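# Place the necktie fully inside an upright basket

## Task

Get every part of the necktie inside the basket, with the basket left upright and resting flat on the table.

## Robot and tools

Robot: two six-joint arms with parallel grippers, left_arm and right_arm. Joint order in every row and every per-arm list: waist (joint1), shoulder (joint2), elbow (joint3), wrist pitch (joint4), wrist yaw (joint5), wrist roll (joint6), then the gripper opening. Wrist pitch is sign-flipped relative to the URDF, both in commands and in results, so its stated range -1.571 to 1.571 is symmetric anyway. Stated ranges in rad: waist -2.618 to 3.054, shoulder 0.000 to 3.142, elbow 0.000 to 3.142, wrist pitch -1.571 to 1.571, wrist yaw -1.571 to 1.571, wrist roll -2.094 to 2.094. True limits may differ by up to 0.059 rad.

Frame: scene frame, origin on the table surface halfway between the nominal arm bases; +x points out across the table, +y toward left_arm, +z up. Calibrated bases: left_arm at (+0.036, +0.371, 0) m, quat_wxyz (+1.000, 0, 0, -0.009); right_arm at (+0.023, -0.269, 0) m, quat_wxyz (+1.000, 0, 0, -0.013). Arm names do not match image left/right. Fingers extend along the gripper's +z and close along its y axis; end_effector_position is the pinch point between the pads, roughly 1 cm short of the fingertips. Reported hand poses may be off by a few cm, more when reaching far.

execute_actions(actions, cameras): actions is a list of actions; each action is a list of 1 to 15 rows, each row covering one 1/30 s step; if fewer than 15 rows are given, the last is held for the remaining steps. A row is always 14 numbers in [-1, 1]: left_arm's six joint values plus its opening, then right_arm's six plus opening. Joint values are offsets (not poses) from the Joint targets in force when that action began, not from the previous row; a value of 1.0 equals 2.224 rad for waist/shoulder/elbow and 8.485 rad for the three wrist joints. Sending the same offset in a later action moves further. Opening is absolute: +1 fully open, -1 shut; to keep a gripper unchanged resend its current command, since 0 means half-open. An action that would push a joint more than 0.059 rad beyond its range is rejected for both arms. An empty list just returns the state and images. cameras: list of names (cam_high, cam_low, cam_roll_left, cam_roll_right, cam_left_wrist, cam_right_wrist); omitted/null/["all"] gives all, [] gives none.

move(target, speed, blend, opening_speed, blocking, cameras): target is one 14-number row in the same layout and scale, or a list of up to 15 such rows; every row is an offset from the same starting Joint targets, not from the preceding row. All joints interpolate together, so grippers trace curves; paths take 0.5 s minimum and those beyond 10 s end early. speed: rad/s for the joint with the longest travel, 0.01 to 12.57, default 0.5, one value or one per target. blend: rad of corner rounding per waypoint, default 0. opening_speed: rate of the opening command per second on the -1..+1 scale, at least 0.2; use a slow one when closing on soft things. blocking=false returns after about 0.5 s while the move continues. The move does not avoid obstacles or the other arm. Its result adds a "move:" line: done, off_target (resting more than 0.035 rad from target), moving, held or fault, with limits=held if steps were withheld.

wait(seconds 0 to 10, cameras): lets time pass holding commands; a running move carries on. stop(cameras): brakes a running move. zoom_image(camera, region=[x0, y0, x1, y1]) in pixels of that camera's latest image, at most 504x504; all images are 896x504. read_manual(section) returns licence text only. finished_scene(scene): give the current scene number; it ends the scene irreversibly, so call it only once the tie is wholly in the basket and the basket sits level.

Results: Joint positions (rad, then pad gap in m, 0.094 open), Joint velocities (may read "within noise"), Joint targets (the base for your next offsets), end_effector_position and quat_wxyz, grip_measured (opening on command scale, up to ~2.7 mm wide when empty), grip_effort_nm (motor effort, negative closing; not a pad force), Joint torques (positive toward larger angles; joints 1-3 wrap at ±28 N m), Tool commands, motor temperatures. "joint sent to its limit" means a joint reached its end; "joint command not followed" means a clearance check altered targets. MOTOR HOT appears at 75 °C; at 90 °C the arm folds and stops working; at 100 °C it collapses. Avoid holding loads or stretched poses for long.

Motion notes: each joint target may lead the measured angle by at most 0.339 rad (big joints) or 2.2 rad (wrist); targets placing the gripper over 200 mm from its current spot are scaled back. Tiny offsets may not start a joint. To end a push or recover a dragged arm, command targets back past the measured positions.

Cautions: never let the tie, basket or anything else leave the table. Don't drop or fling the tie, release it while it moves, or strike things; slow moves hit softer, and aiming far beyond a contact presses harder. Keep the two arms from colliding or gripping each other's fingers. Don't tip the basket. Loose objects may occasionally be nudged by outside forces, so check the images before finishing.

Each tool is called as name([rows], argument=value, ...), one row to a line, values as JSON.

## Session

execute_actions(actions=[])

Scene clock: 0.00 s.
left_arm: end_effector_position=(+0.2973, +0.3213, +0.3147) grip_measured=+1.000 grip_effort_nm=n/a end_effector_quat_wxyz=(+0.553, -0.057, +0.824, -0.106) | right_arm: end_effector_position=(+0.3109, -0.2410, +0.3365) grip_measured=+1.000 grip_effort_nm=n/a end_effector_quat_wxyz=(+0.594, +0.078, +0.800, +0.004)
Joint positions: left_arm=[-0.289 0.68 0.942 0.643 -0.174 -0.328 0.094] | right_arm=[0.373 0.776 0.977 0.528 0.417 0.24 0.094]
Joint velocities: within noise
Joint torques (N m): no reading
Motor temperatures (°C): left_arm=[21 29 29 28 20 24 21] | right_arm=[24 26 27 25 25 23 21]
Heat: left arm: 29 °C; right arm: 27 °C.
Joint targets: left_arm=[-0.289 0.674 0.956 0.627 -0.177 -0.325] | right_arm=[0.373 0.769 0.987 0.525 0.419 0.240]
Tool commands: left_gripper/opening=+1.0 right_gripper/opening=+1.0

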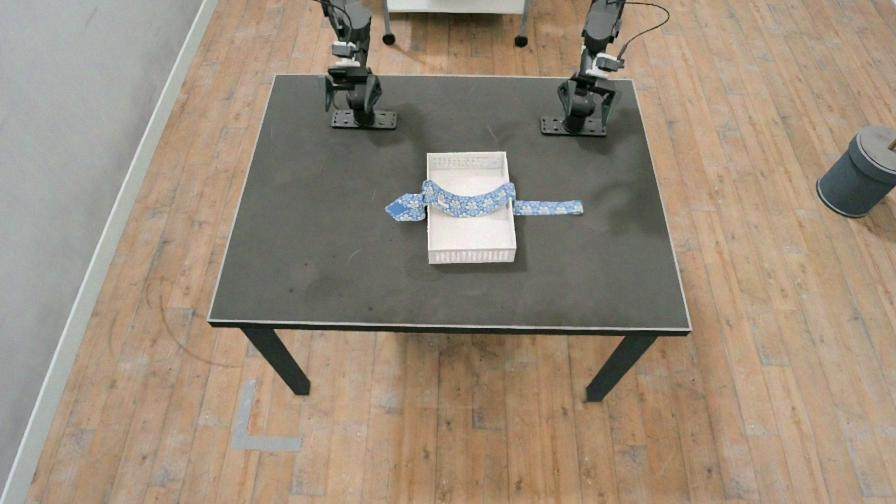

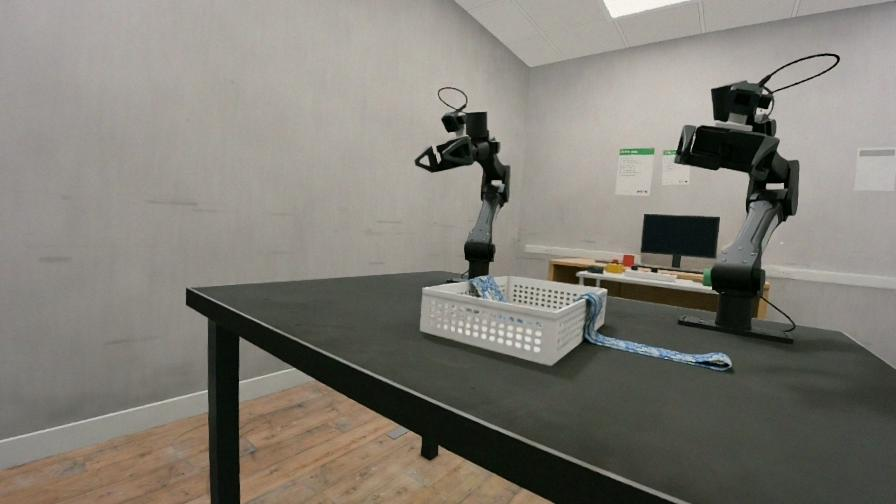

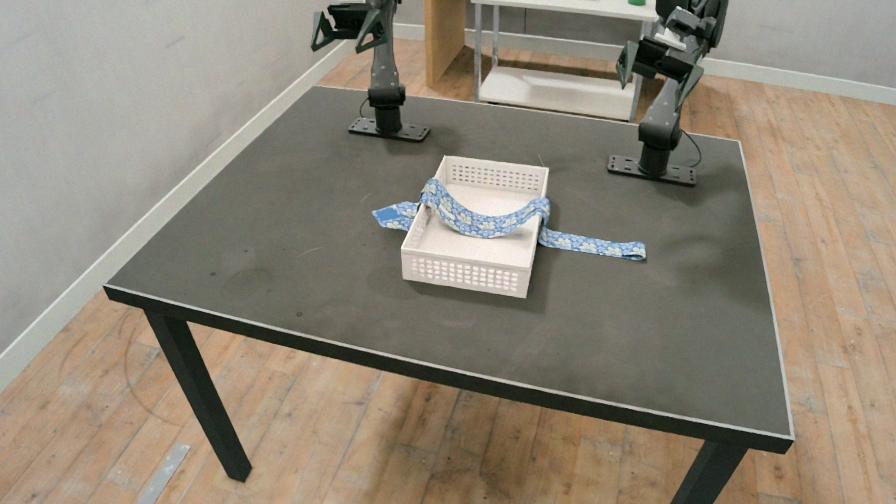

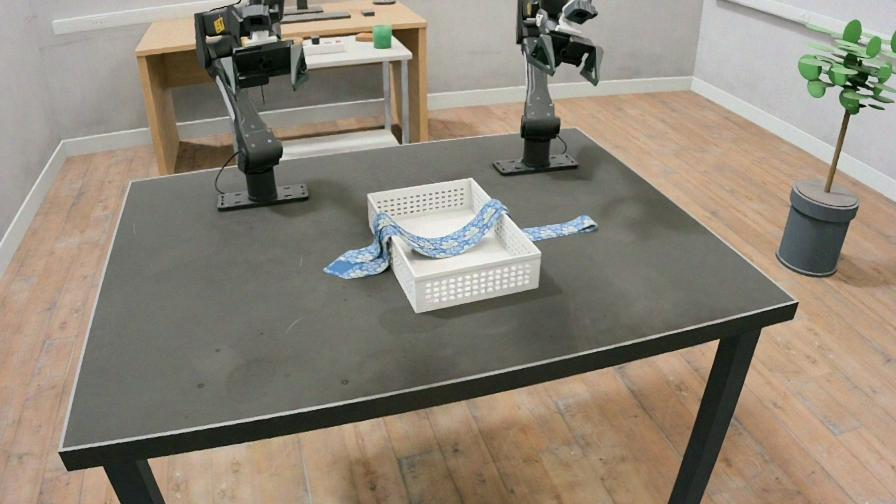

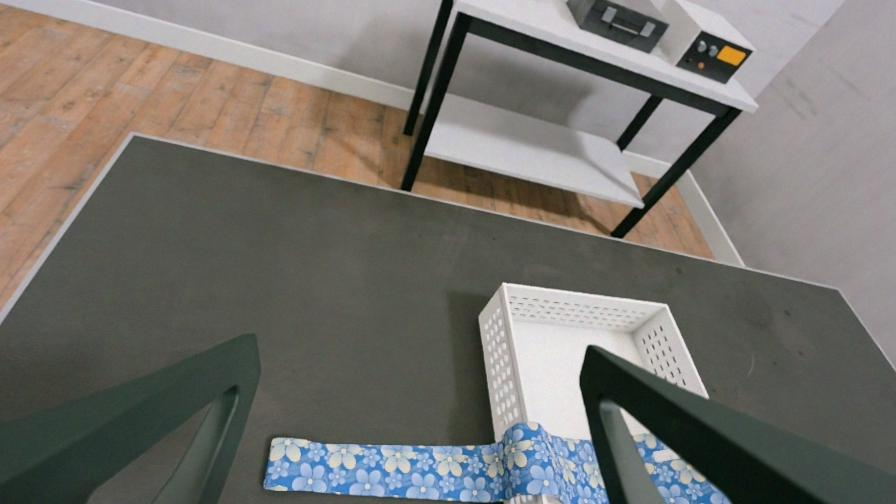

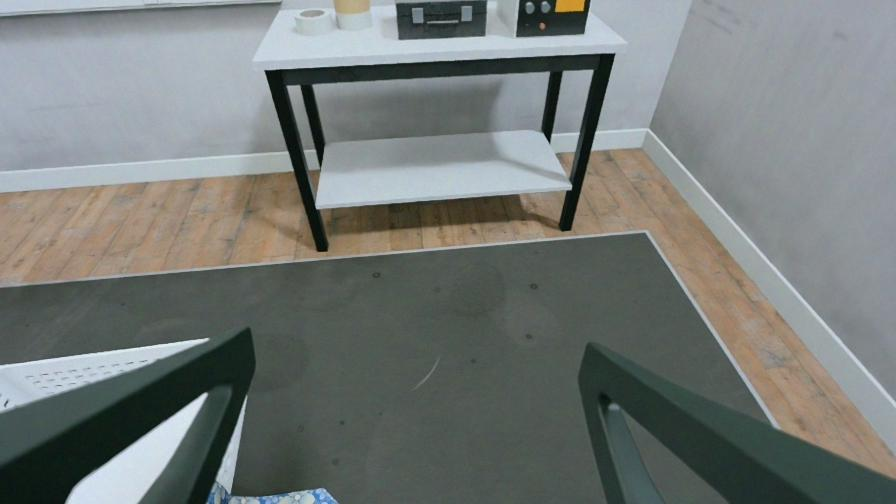

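move(target=[0.0863,0.4764,0.1868,0.0686,0.0209,0.2099,1,0,0,0,0,0,0,1], speed=1.2, cameras=["cam_high","cam_left_wrist","cam_roll_left"])

Scene clock: 8.60 s.
left_arm: end_effector_position=(+0.3429, +0.3385, +0.0917) grip_measured=+1.000 grip_effort_nm=-0.042 end_effector_quat_wxyz=(-0.012, +0.705, +0.709, +0.004) | right_arm: end_effector_position=(+0.3109, -0.2410, +0.3365) grip_measured=+1.000 grip_effort_nm=-0.017 end_effector_quat_wxyz=(+0.594, +0.078, +0.800, +0.004)
Joint positions: left_arm=[-0.102 1.734 1.339 1.19 -0.021 1.445 0.094] | right_arm=[0.373 0.776 0.977 0.528 0.417 0.24 0.094]
Joint torques (N m): left_arm=[0.51 -7.72 8.39 0.09 0.21 0.08] | right_arm=[-0.03 -1.13 8.43 -2.1 0.11 0]
Heat: left arm: 30 °C; right arm: 29 °C.
Joint targets: left_arm=[-0.097 1.733 1.371 1.210 0.001 1.456] | right_arm=[0.373 0.769 0.987 0.525 0.419 0.240]
move: done
Images, in order (width x height): cam_high 896x504, cam_roll_left 896x504, cam_left_wrist 896x504.

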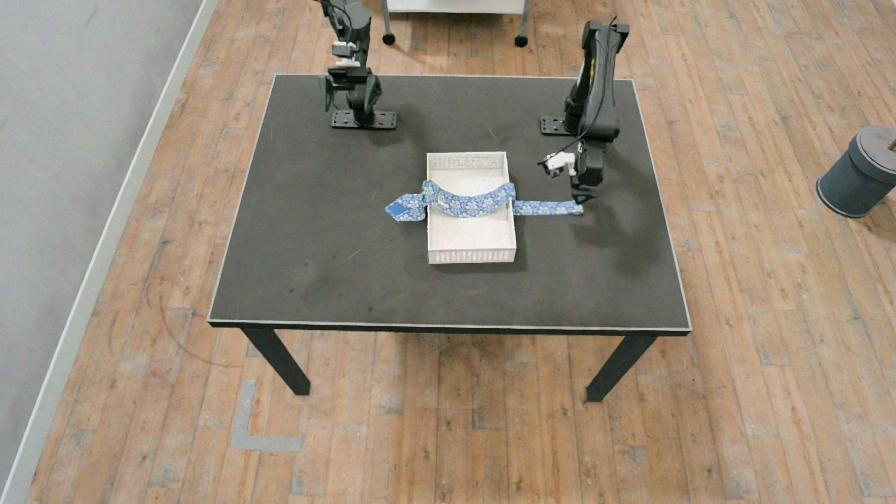

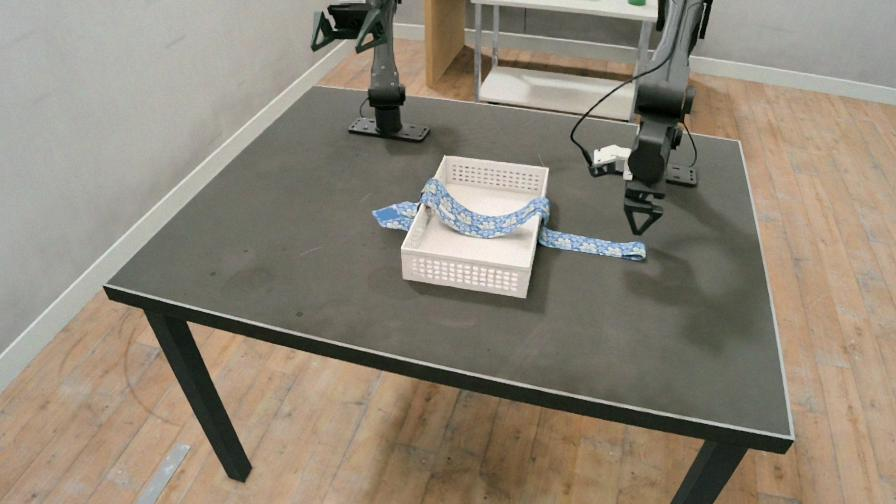

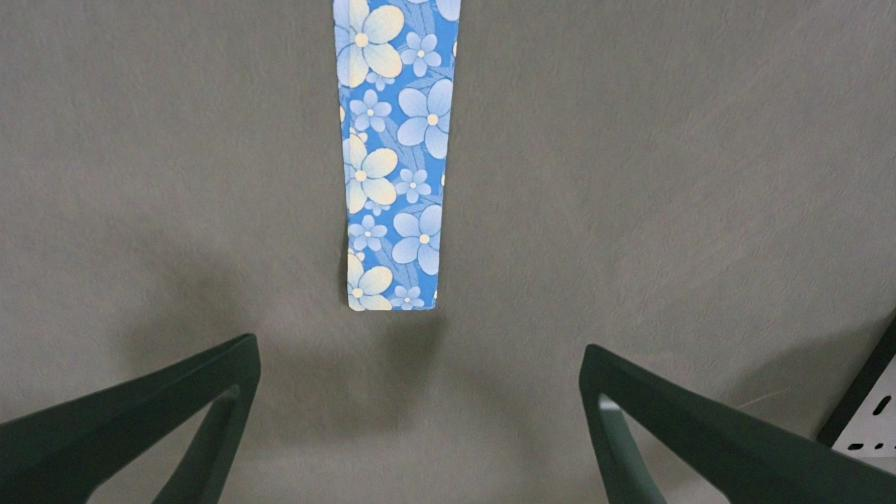

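move(target=[0,0.054,-0.0782,-0.0348,0,0,1,0,0,0,0,0,0,1], speed=0.4, cameras=["cam_low","cam_left_wrist"])

Scene clock: 11.77 s.
left_arm: end_effector_position=(+0.3572, +0.3367, +0.0240) grip_measured=+1.000 grip_effort_nm=-0.032 end_effector_quat_wxyz=(-0.009, +0.705, +0.709, +0.006) | right_arm: end_effector_position=(+0.3109, -0.2410, +0.3365) grip_measured=+1.000 grip_effort_nm=-0.012 end_effector_quat_wxyz=(+0.594, +0.078, +0.800, +0.004)
Joint positions: left_arm=[-0.102 1.851 1.204 0.93 -0.021 1.446 0.094] | right_arm=[0.373 0.776 0.977 0.528 0.417 0.24 0.094]
Joint torques (N m): left_arm=[0.51 -8.18 4.82 -0.29 0.19 0.1] | right_arm=[-0.02 -1.17 8.53 -2.11 0.11 0.02]
Heat: left arm: 31 °C; right arm: 30 °C.
Joint targets: left_arm=[-0.097 1.854 1.197 0.914 0.001 1.456] | right_arm=[0.373 0.769 0.987 0.525 0.419 0.240]
move: done

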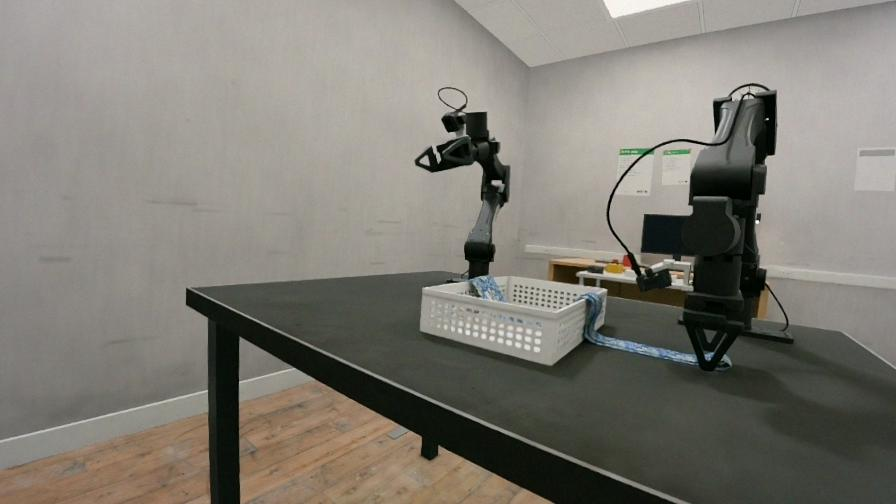

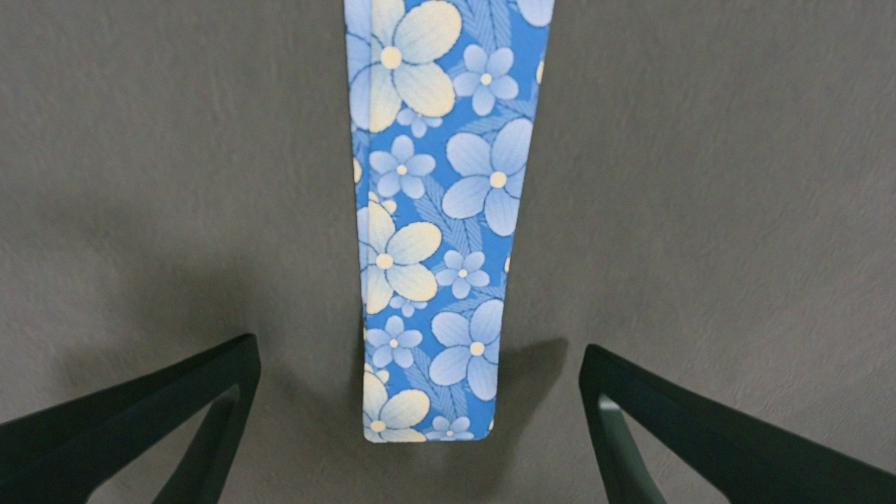

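move(target=[0,0.0061,-0.009,-0.004,0,0,1,0,0,0,0,0,0,1], speed=0.2, cameras=[])

move(target=[0,0,0,0,0,0,-1,0,0,0,0,0,0,1], opening_speed=1.5, cameras=["cam_left_wrist"])

move(target=[0.1223,-0.2626,0.1682,0.0338,0,0,-1,0,0,0,0,0,0,1], speed=0.4, cameras=["cam_high","cam_low","cam_roll_right"])

Scene clock: 15.37 s.
left_arm: end_effector_position=(+0.3580, +0.3365, +0.0191) grip_measured=+1.000 grip_effort_nm=-0.037 end_effector_quat_wxyz=(-0.006, +0.705, +0.709, +0.008) | right_arm: end_effector_position=(+0.3109, -0.2410, +0.3365) grip_measured=+1.000 grip_effort_nm=-0.017 end_effector_quat_wxyz=(+0.594, +0.078, +0.800, +0.004)
Joint positions: left_arm=[-0.102 1.856 1.189 0.904 -0.02 1.446 0.094] | right_arm=[0.373 0.776 0.977 0.528 0.417 0.24 0.094]
Joint torques (N m): left_arm=[0.54 -7.58 4.36 -0.37 0.19 0.1] | right_arm=[-0.02 -1.16 8.47 -2.12 0.11 0]
Heat: left arm: 31 °C; right arm: 30 °C.
Joint targets: left_arm=[-0.097 1.867 1.177 0.880 0.001 1.456] | right_arm=[0.373 0.769 0.987 0.525 0.419 0.240]
move: done

Scene clock: 16.93 s.
left_arm: end_effector_position=(+0.3620, +0.3358, +0.0191) grip_measured=-0.944 grip_effort_nm=-1.053 end_effector_quat_wxyz=(+0.000, +0.705, +0.709, +0.012) | right_arm: end_effector_position=(+0.3109, -0.2410, +0.3365) grip_measured=+1.000 grip_effort_nm=-0.017 end_effector_quat_wxyz=(+0.594, +0.078, +0.800, +0.004)
Joint positions: left_arm=[-0.102 1.856 1.189 0.888 -0.019 1.447 0.003] | right_arm=[0.373 0.776 0.977 0.528 0.417 0.24 0.094]
Joint torques (N m): left_arm=[0.51 -7.53 4.38 -0.24 0.18 0.1] | right_arm=[0.06 -1.14 8.54 -2.11 0.11 0]
Heat: left arm: 30 °C; right arm: 30 °C.
Joint targets: left_arm=[-0.097 1.867 1.177 0.881 0.001 1.456] | right_arm=[0.373 0.769 0.987 0.525 0.419 0.240]
move: done

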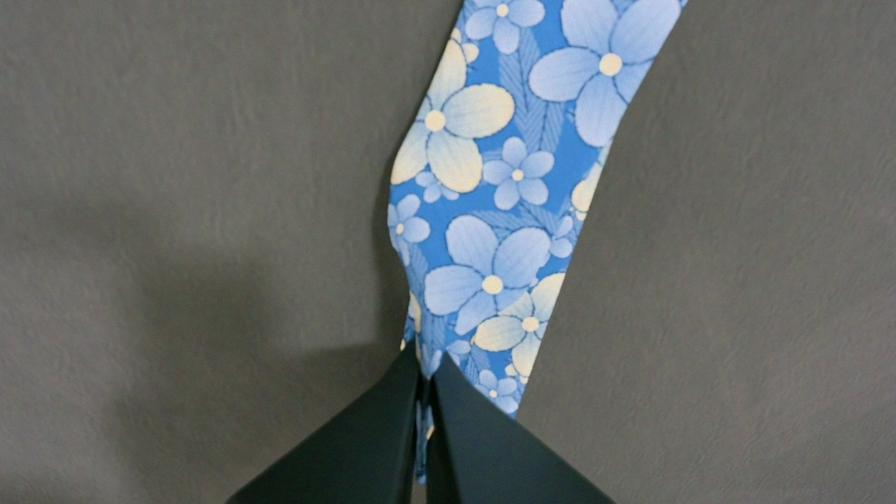

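Scene clock: 19.07 s.
left_arm: end_effector_position=(+0.3525, +0.4230, +0.2891) grip_measured=-0.944 grip_effort_nm=-1.057 end_effector_quat_wxyz=(+0.215, +0.571, +0.757, +0.233) | right_arm: end_effector_position=(+0.3109, -0.2410, +0.3365) grip_measured=+1.000 grip_effort_nm=-0.017 end_effector_quat_wxyz=(+0.594, +0.078, +0.800, +0.004)
Joint positions: left_arm=[0.17 1.291 1.525 1.159 -0.016 1.451 0.003] | right_arm=[0.373 0.776 0.977 0.528 0.417 0.24 0.094]
Joint torques (N m): left_arm=[0.51 -4.42 8.25 -1.06 0.14 0.04] | right_arm=[0.03 -1.25 8.49 -2.1 0.11 0.01]
Heat: left arm: 31 °C; right arm: 30 °C.
Joint targets: left_arm=[0.175 1.283 1.552 1.167 0.000 1.456] | right_arm=[0.373 0.769 0.987 0.525 0.419 0.240]
move: done

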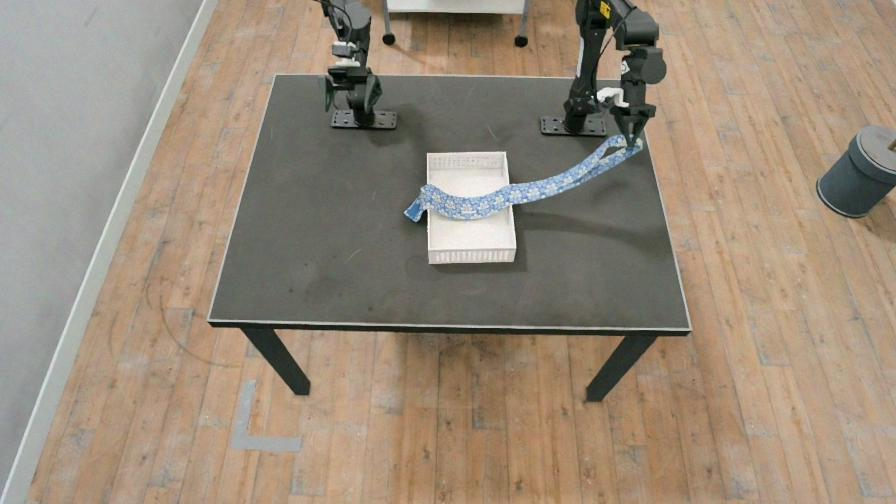

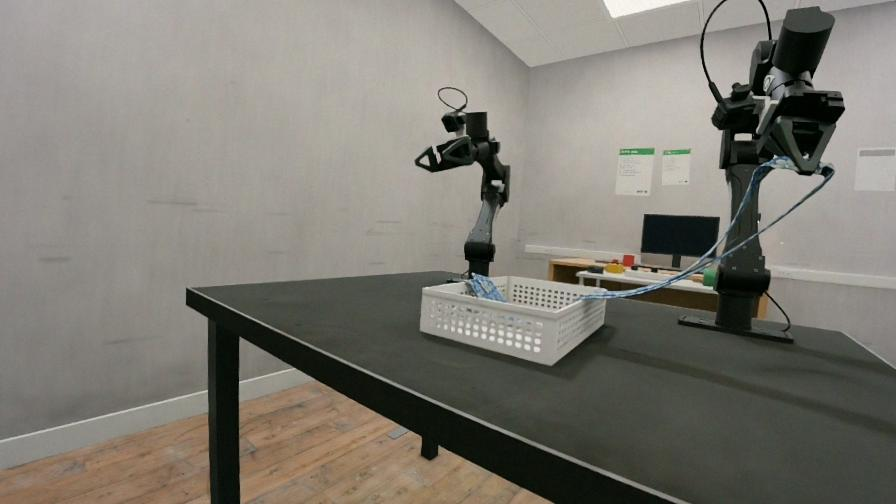

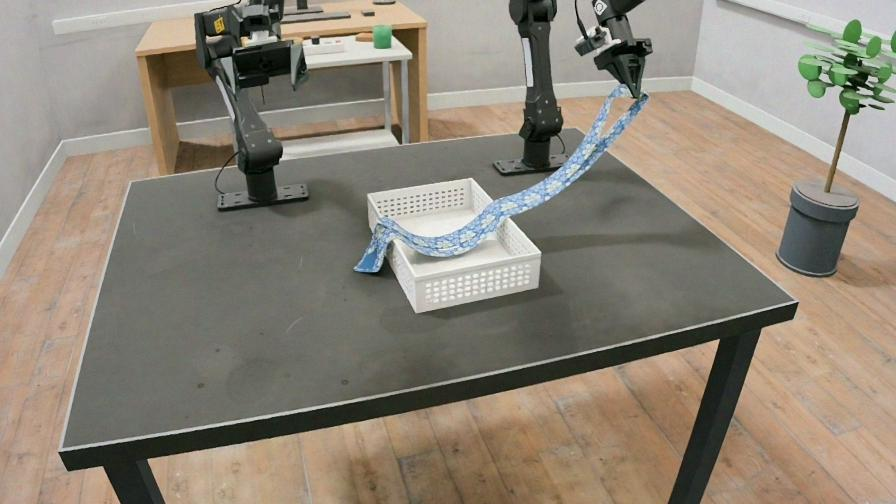

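move(target=[0.06,0.0628,0.308,0.0171,0,0,-1,0,0,0,0,0,0,1], speed=0.4, cameras=["cam_high","cam_low","cam_roll_right","cam_roll_left"])

Scene clock: 22.30 s.
left_arm: end_effector_position=(+0.3474, +0.4654, +0.4722) grip_measured=-0.944 grip_effort_nm=-1.053 end_effector_quat_wxyz=(+0.318, +0.474, +0.724, +0.387) | right_arm: end_effector_position=(+0.3109, -0.2410, +0.3365) grip_measured=+1.000 grip_effort_nm=-0.017 end_effector_quat_wxyz=(+0.594, +0.078, +0.800, +0.004)
Joint positions: left_arm=[0.302 1.42 2.211 1.312 -0.015 1.453 0.003] | right_arm=[0.373 0.776 0.977 0.528 0.417 0.24 0.094]
Joint torques (N m): left_arm=[0.65 -3.29 6.65 -1.45 0.14 0.02] | right_arm=[-0.03 -1.16 8.54 -2.11 0.11 -0.01]
Motor temperatures (°C): left_arm=[21 30 31 30 20 24 22] | right_arm=[24 26 31 30 25 23 21]
Heat: left arm: 31 °C; right arm: 31 °C.
Joint targets: left_arm=[0.309 1.423 2.237 1.312 0.000 1.456] | right_arm=[0.373 0.769 0.987 0.525 0.419 0.240]
move: done
Images, in order (width x height): cam_high 896x504, cam_low 896x504, cam_roll_left 896x504, cam_roll_right 896x504.

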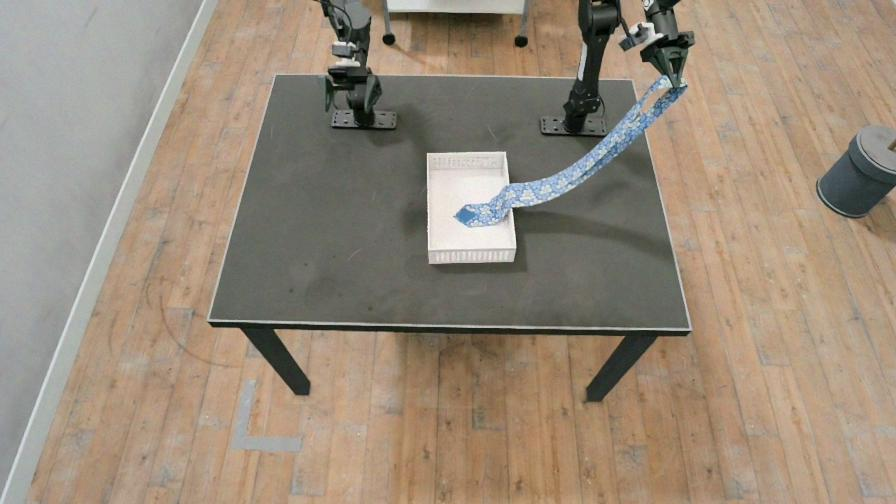

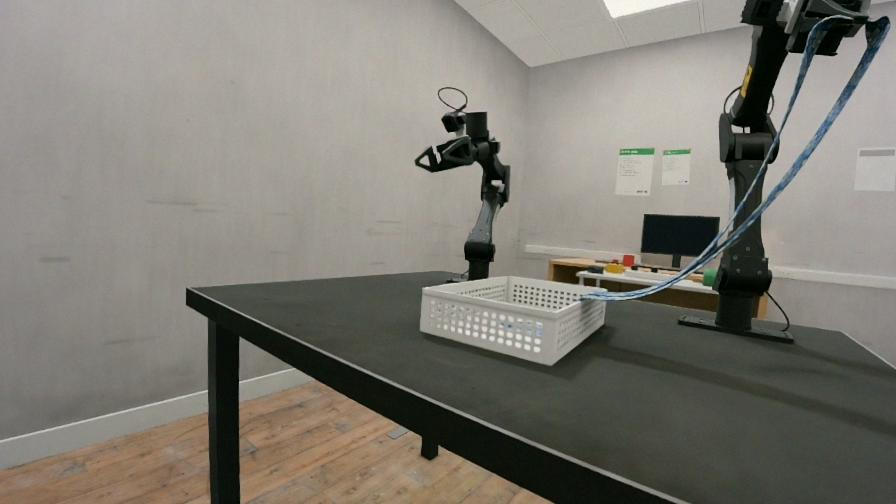

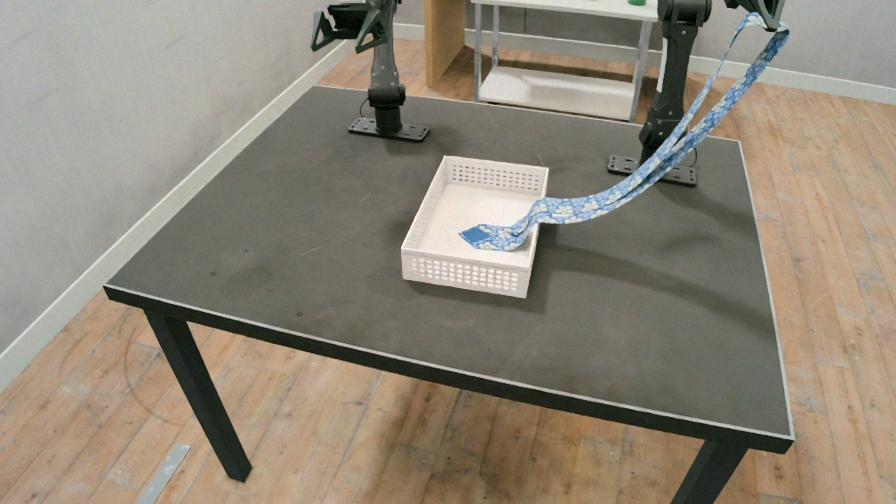

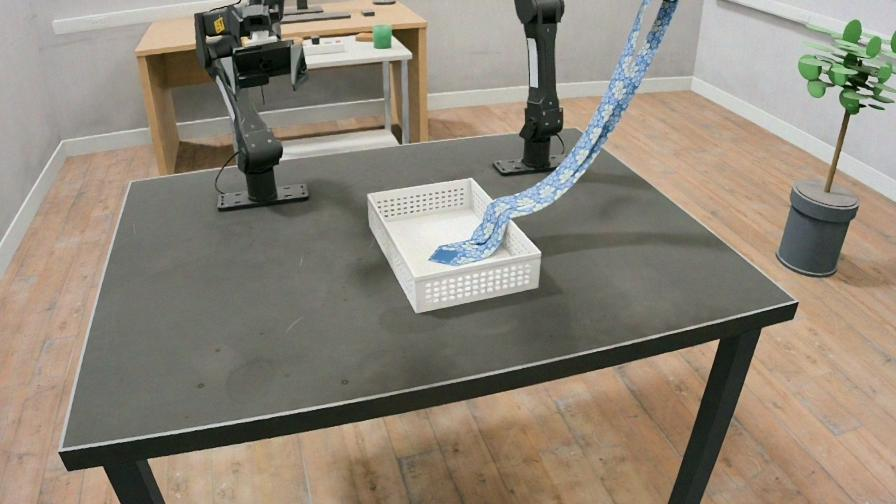

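move(target=[-0.3939,0.0103,-0.1246,-0.1412,0,0,-1,0,0,0,0,0,0,1], speed=0.5, cameras=["cam_high","cam_low","cam_roll_right","cam_roll_left"])

Scene clock: 29.60 s.
left_arm: end_effector_position=(+0.3723, +0.1509, +0.6434) grip_measured=-0.944 grip_effort_nm=-1.048 end_effector_quat_wxyz=(+0.746, +0.482, +0.299, +0.349) | right_arm: end_effector_position=(+0.3109, -0.2410, +0.3365) grip_measured=+1.000 grip_effort_nm=-0.017 end_effector_quat_wxyz=(+0.594, +0.078, +0.800, +0.004)
Joint positions: left_arm=[-0.565 1.445 1.966 0.157 -0.004 1.455 0.003] | right_arm=[0.373 0.776 0.977 0.528 0.417 0.24 0.094]
Joint torques (N m): left_arm=[-0.09 -4.72 4.97 -1.83 0.05 -0.01] | right_arm=[0.03 -1.24 8.51 -2.12 0.11 -0.01]
Heat: left arm: 31 °C; right arm: 31 °C.
Joint targets: left_arm=[-0.567 1.445 1.960 0.114 0.000 1.456] | right_arm=[0.373 0.769 0.987 0.525 0.419 0.240]
move: off_target (left_arm); left_arm: the wrist pitch is farthest, 0.043 rad from its target
Images, in order (width x height): cam_high 896x504, cam_low 896x504, cam_roll_left 896x504, cam_roll_right 896x504.

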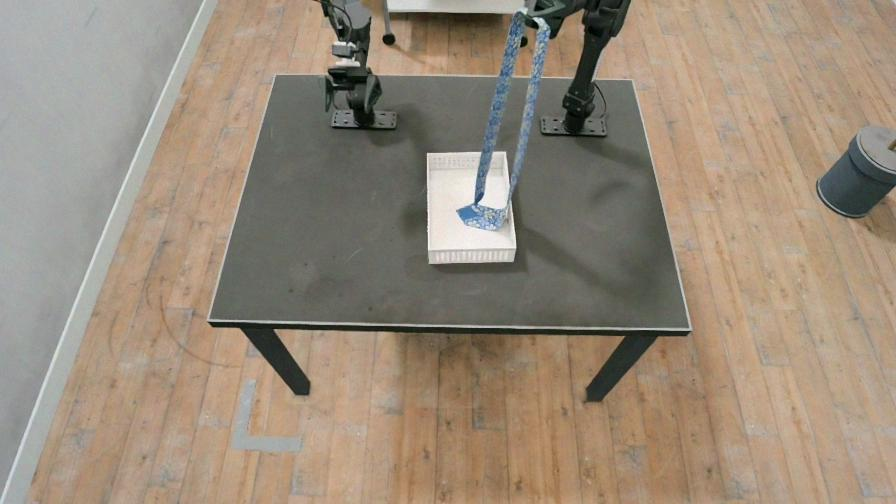

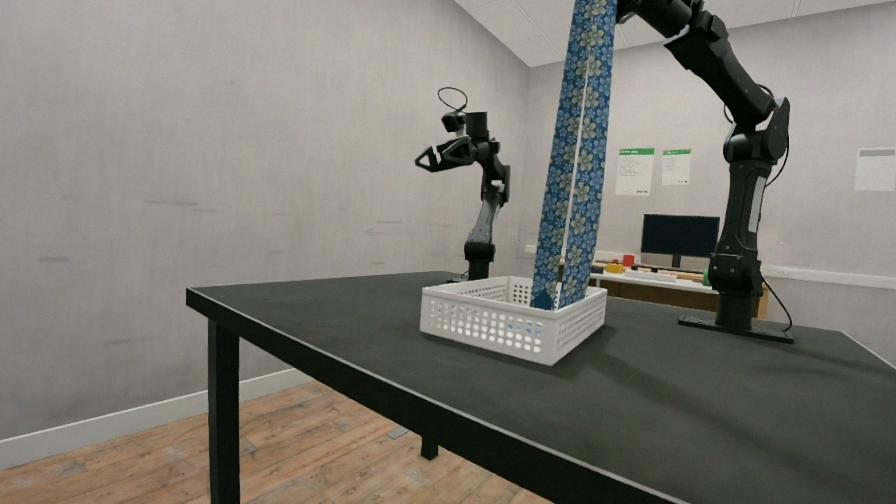

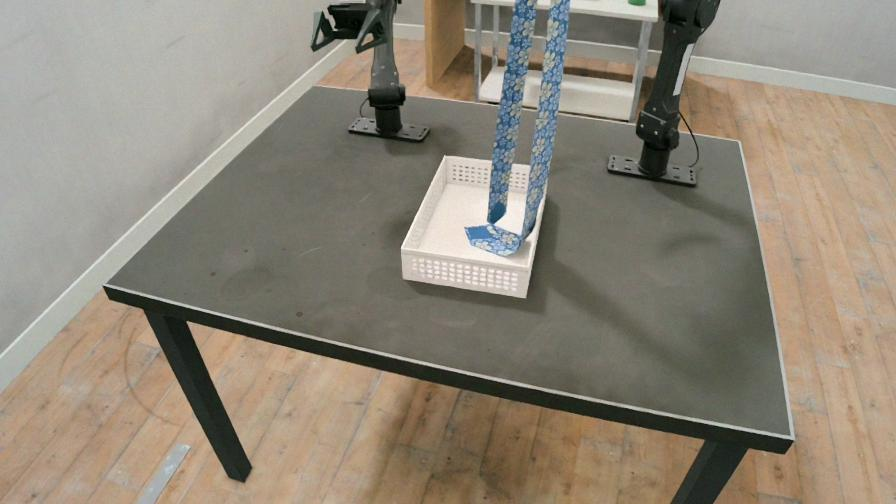

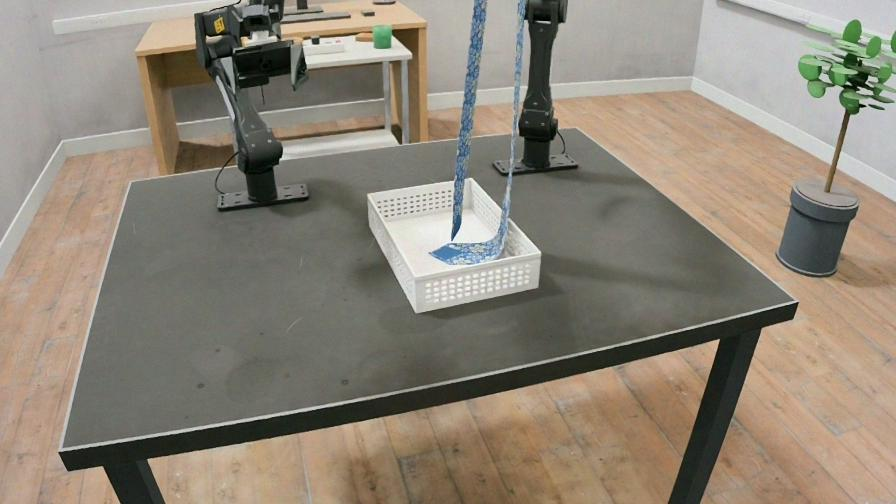

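move([
  [-0.0598,-0.0184,-0.1951,0.0311,0,0,-1,0,0,0,0,0,0,1],
  [-0.0814,0.2338,-0.1254,0.0945,0,0,-1,0,0,0,0,0,0,1],
], speed=0.4, blend=0.1, cameras=["cam_high","cam_low","cam_roll_right","cam_roll_left","cam_left_wrist"])

Scene clock: 35.20 s.
left_arm: end_effector_position=(+0.3688, +0.0562, +0.1072) grip_measured=-0.944 grip_effort_nm=-1.067 end_effector_quat_wxyz=(+0.161, +0.881, +0.440, +0.061) | right_arm: end_effector_position=(+0.3109, -0.2410, +0.3365) grip_measured=+1.000 grip_effort_nm=-0.012 end_effector_quat_wxyz=(+0.594, +0.078, +0.800, +0.004)
Joint positions: left_arm=[-0.743 1.969 1.645 0.901 -0.004 1.455 0.003] | right_arm=[0.373 0.776 0.977 0.528 0.417 0.24 0.094]
Joint torques (N m): left_arm=[-0.39 -10.66 9.24 -0.55 0.05 -0.01] | right_arm=[-0.01 -1.14 8.51 -2.11 0.11 0.01]
Heat: left arm: 32 °C; right arm: 32 °C.
Joint targets: left_arm=[-0.748 1.965 1.681 0.916 0.000 1.456] | right_arm=[0.373 0.769 0.987 0.525 0.419 0.240]
move: off_target (left_arm); left_arm: the elbow is farthest, 0.036 rad from its target
Images, in order (width x height): cam_high 896x504, cam_low 896x504, cam_roll_left 896x504, cam_roll_right 896x504, cam_left_wrist 896x504.

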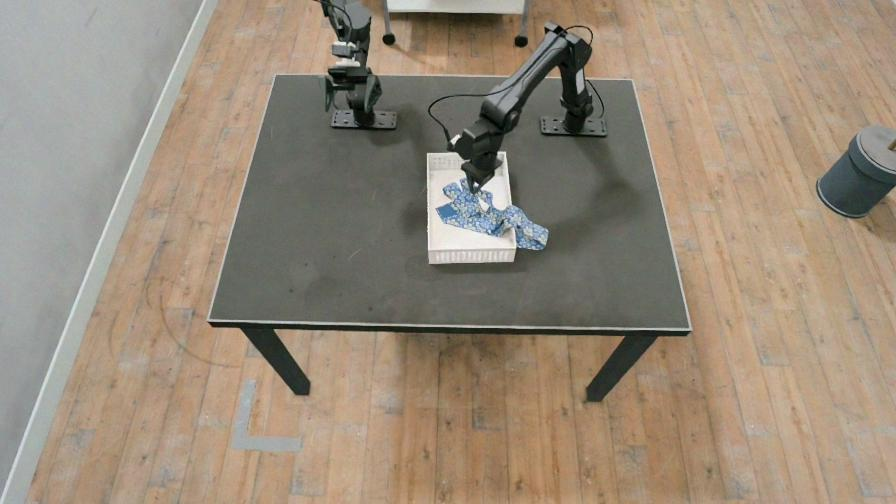

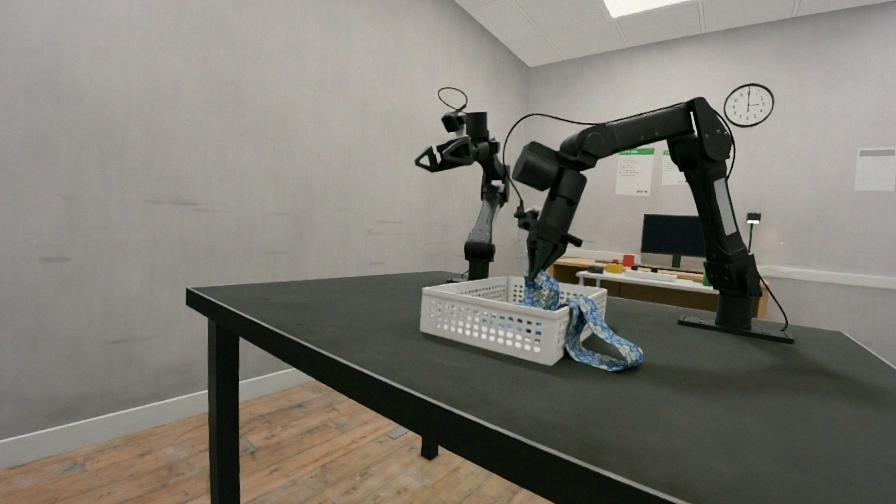

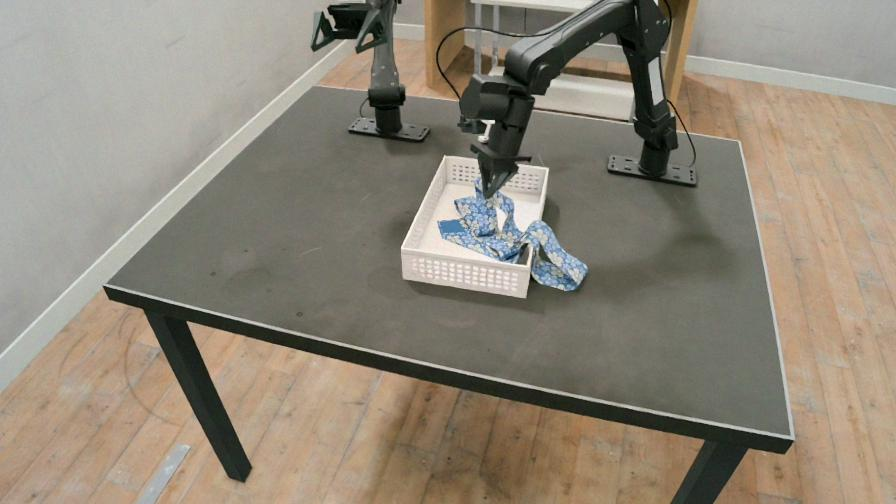

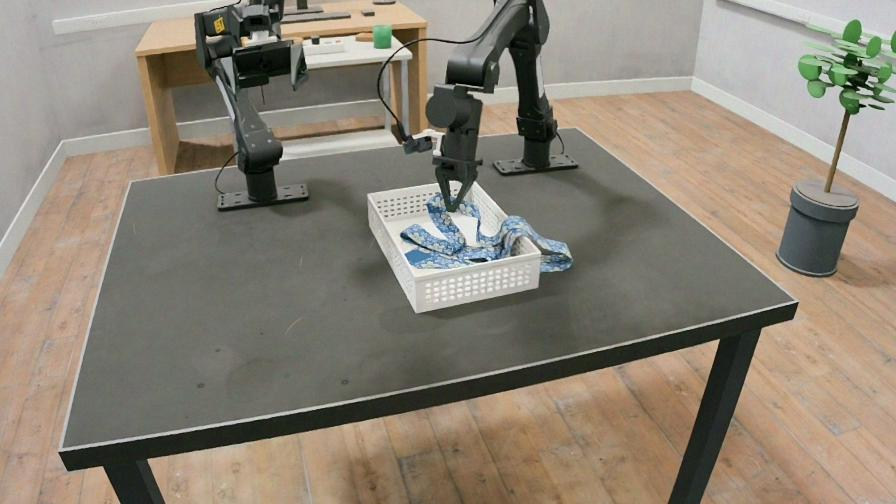

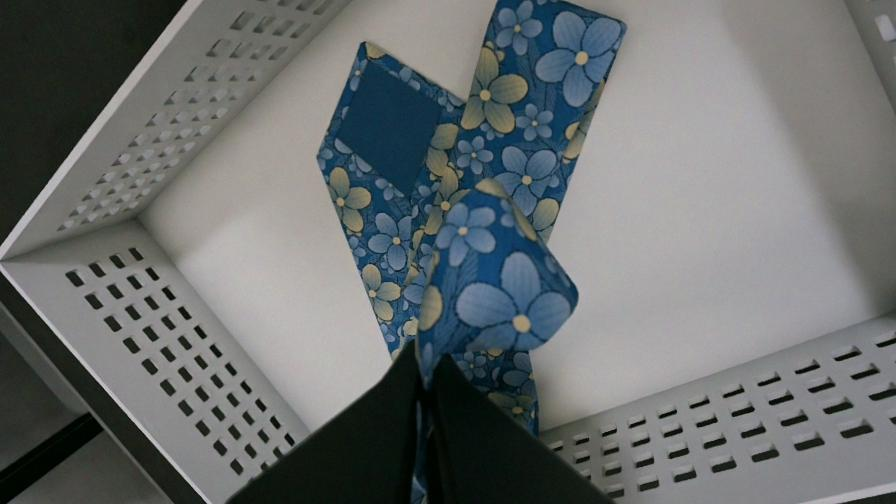

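move(target=[-0.0045,-0.1695,0.116,-0.1137,0,0,-1,0,0,0,0,0,0,1], speed=0.5, cameras=["cam_high","cam_low","cam_roll_right","cam_roll_left"])

Scene clock: 39.47 s.
left_arm: end_effector_position=(+0.3848, +0.0351, +0.5881) grip_measured=-0.944 grip_effort_nm=-1.053 end_effector_quat_wxyz=(+0.761, +0.527, +0.262, +0.273) | right_arm: end_effector_position=(+0.3109, -0.2410, +0.3365) grip_measured=+1.000 grip_effort_nm=-0.017 end_effector_quat_wxyz=(+0.594, +0.078, +0.800, +0.004)
Joint positions: left_arm=[-0.752 1.611 1.909 -0.014 -0.004 1.455 0.003] | right_arm=[0.373 0.776 0.977 0.528 0.417 0.24 0.094]
Joint torques (N m): left_arm=[-0.49 -9.05 8.59 -1.81 0.05 -0.01] | right_arm=[-0.02 -1.2 8.49 -2.09 0.12 -0.01]
Heat: left arm: 33 °C; right arm: 32 °C.
Joint targets: left_arm=[-0.759 1.588 1.939 -0.049 0.000 1.456] | right_arm=[0.373 0.769 0.987 0.525 0.419 0.240]
move: done
Images, in order (width x height): cam_high 896x504, cam_low 896x504, cam_roll_left 896x504, cam_roll_right 896x504.

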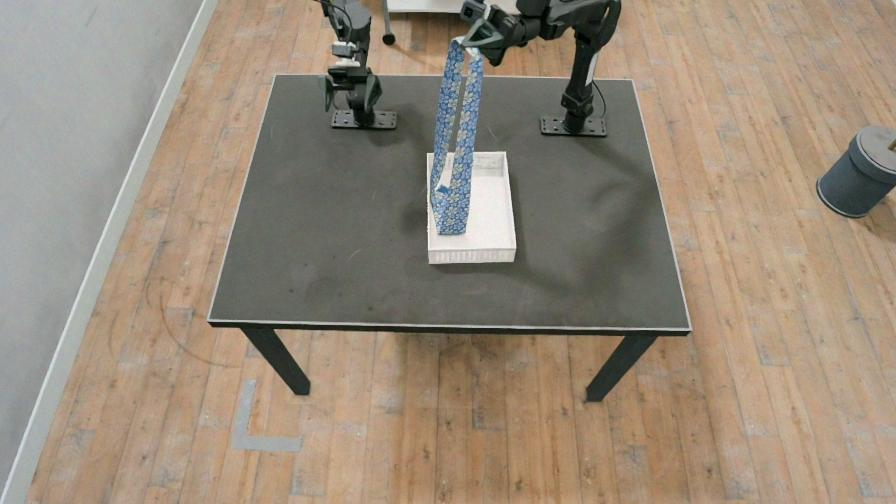

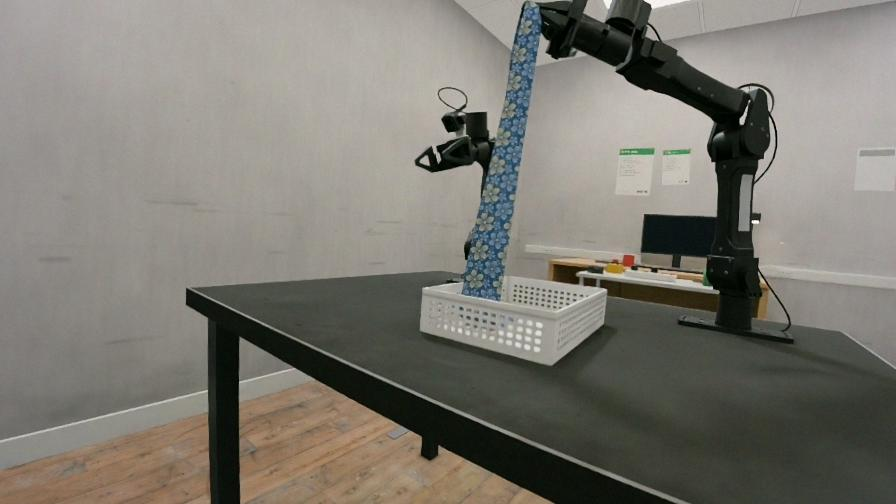

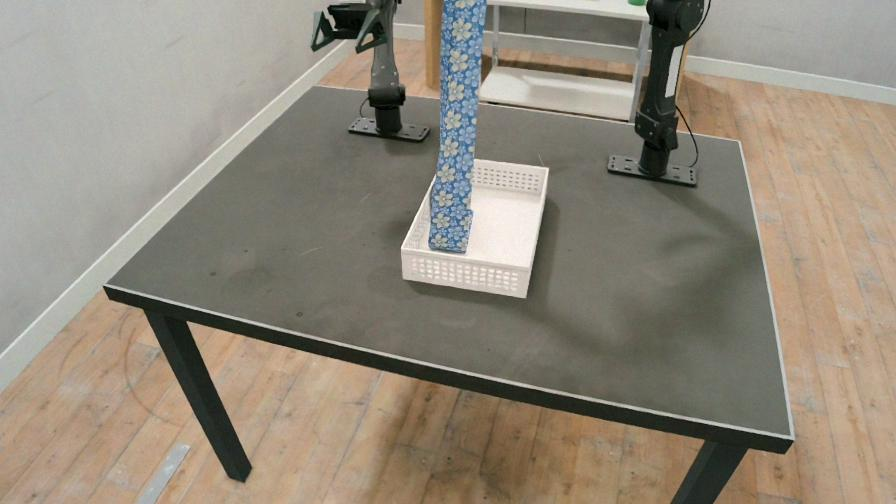

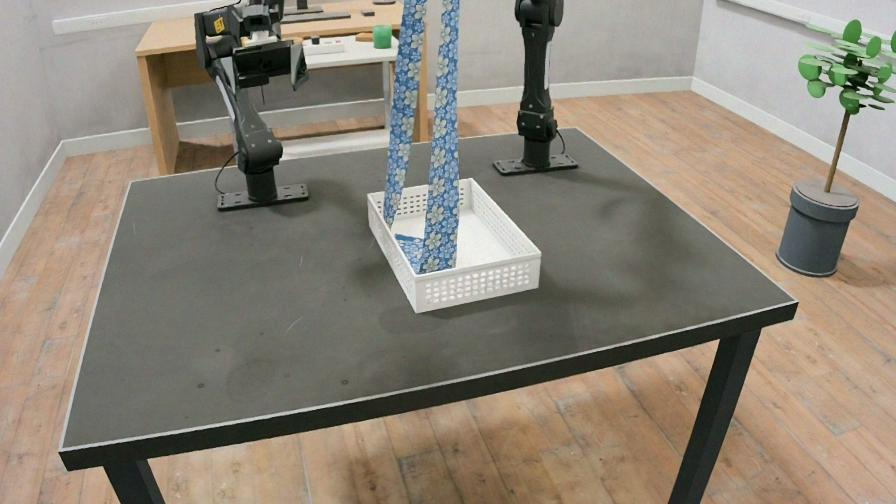

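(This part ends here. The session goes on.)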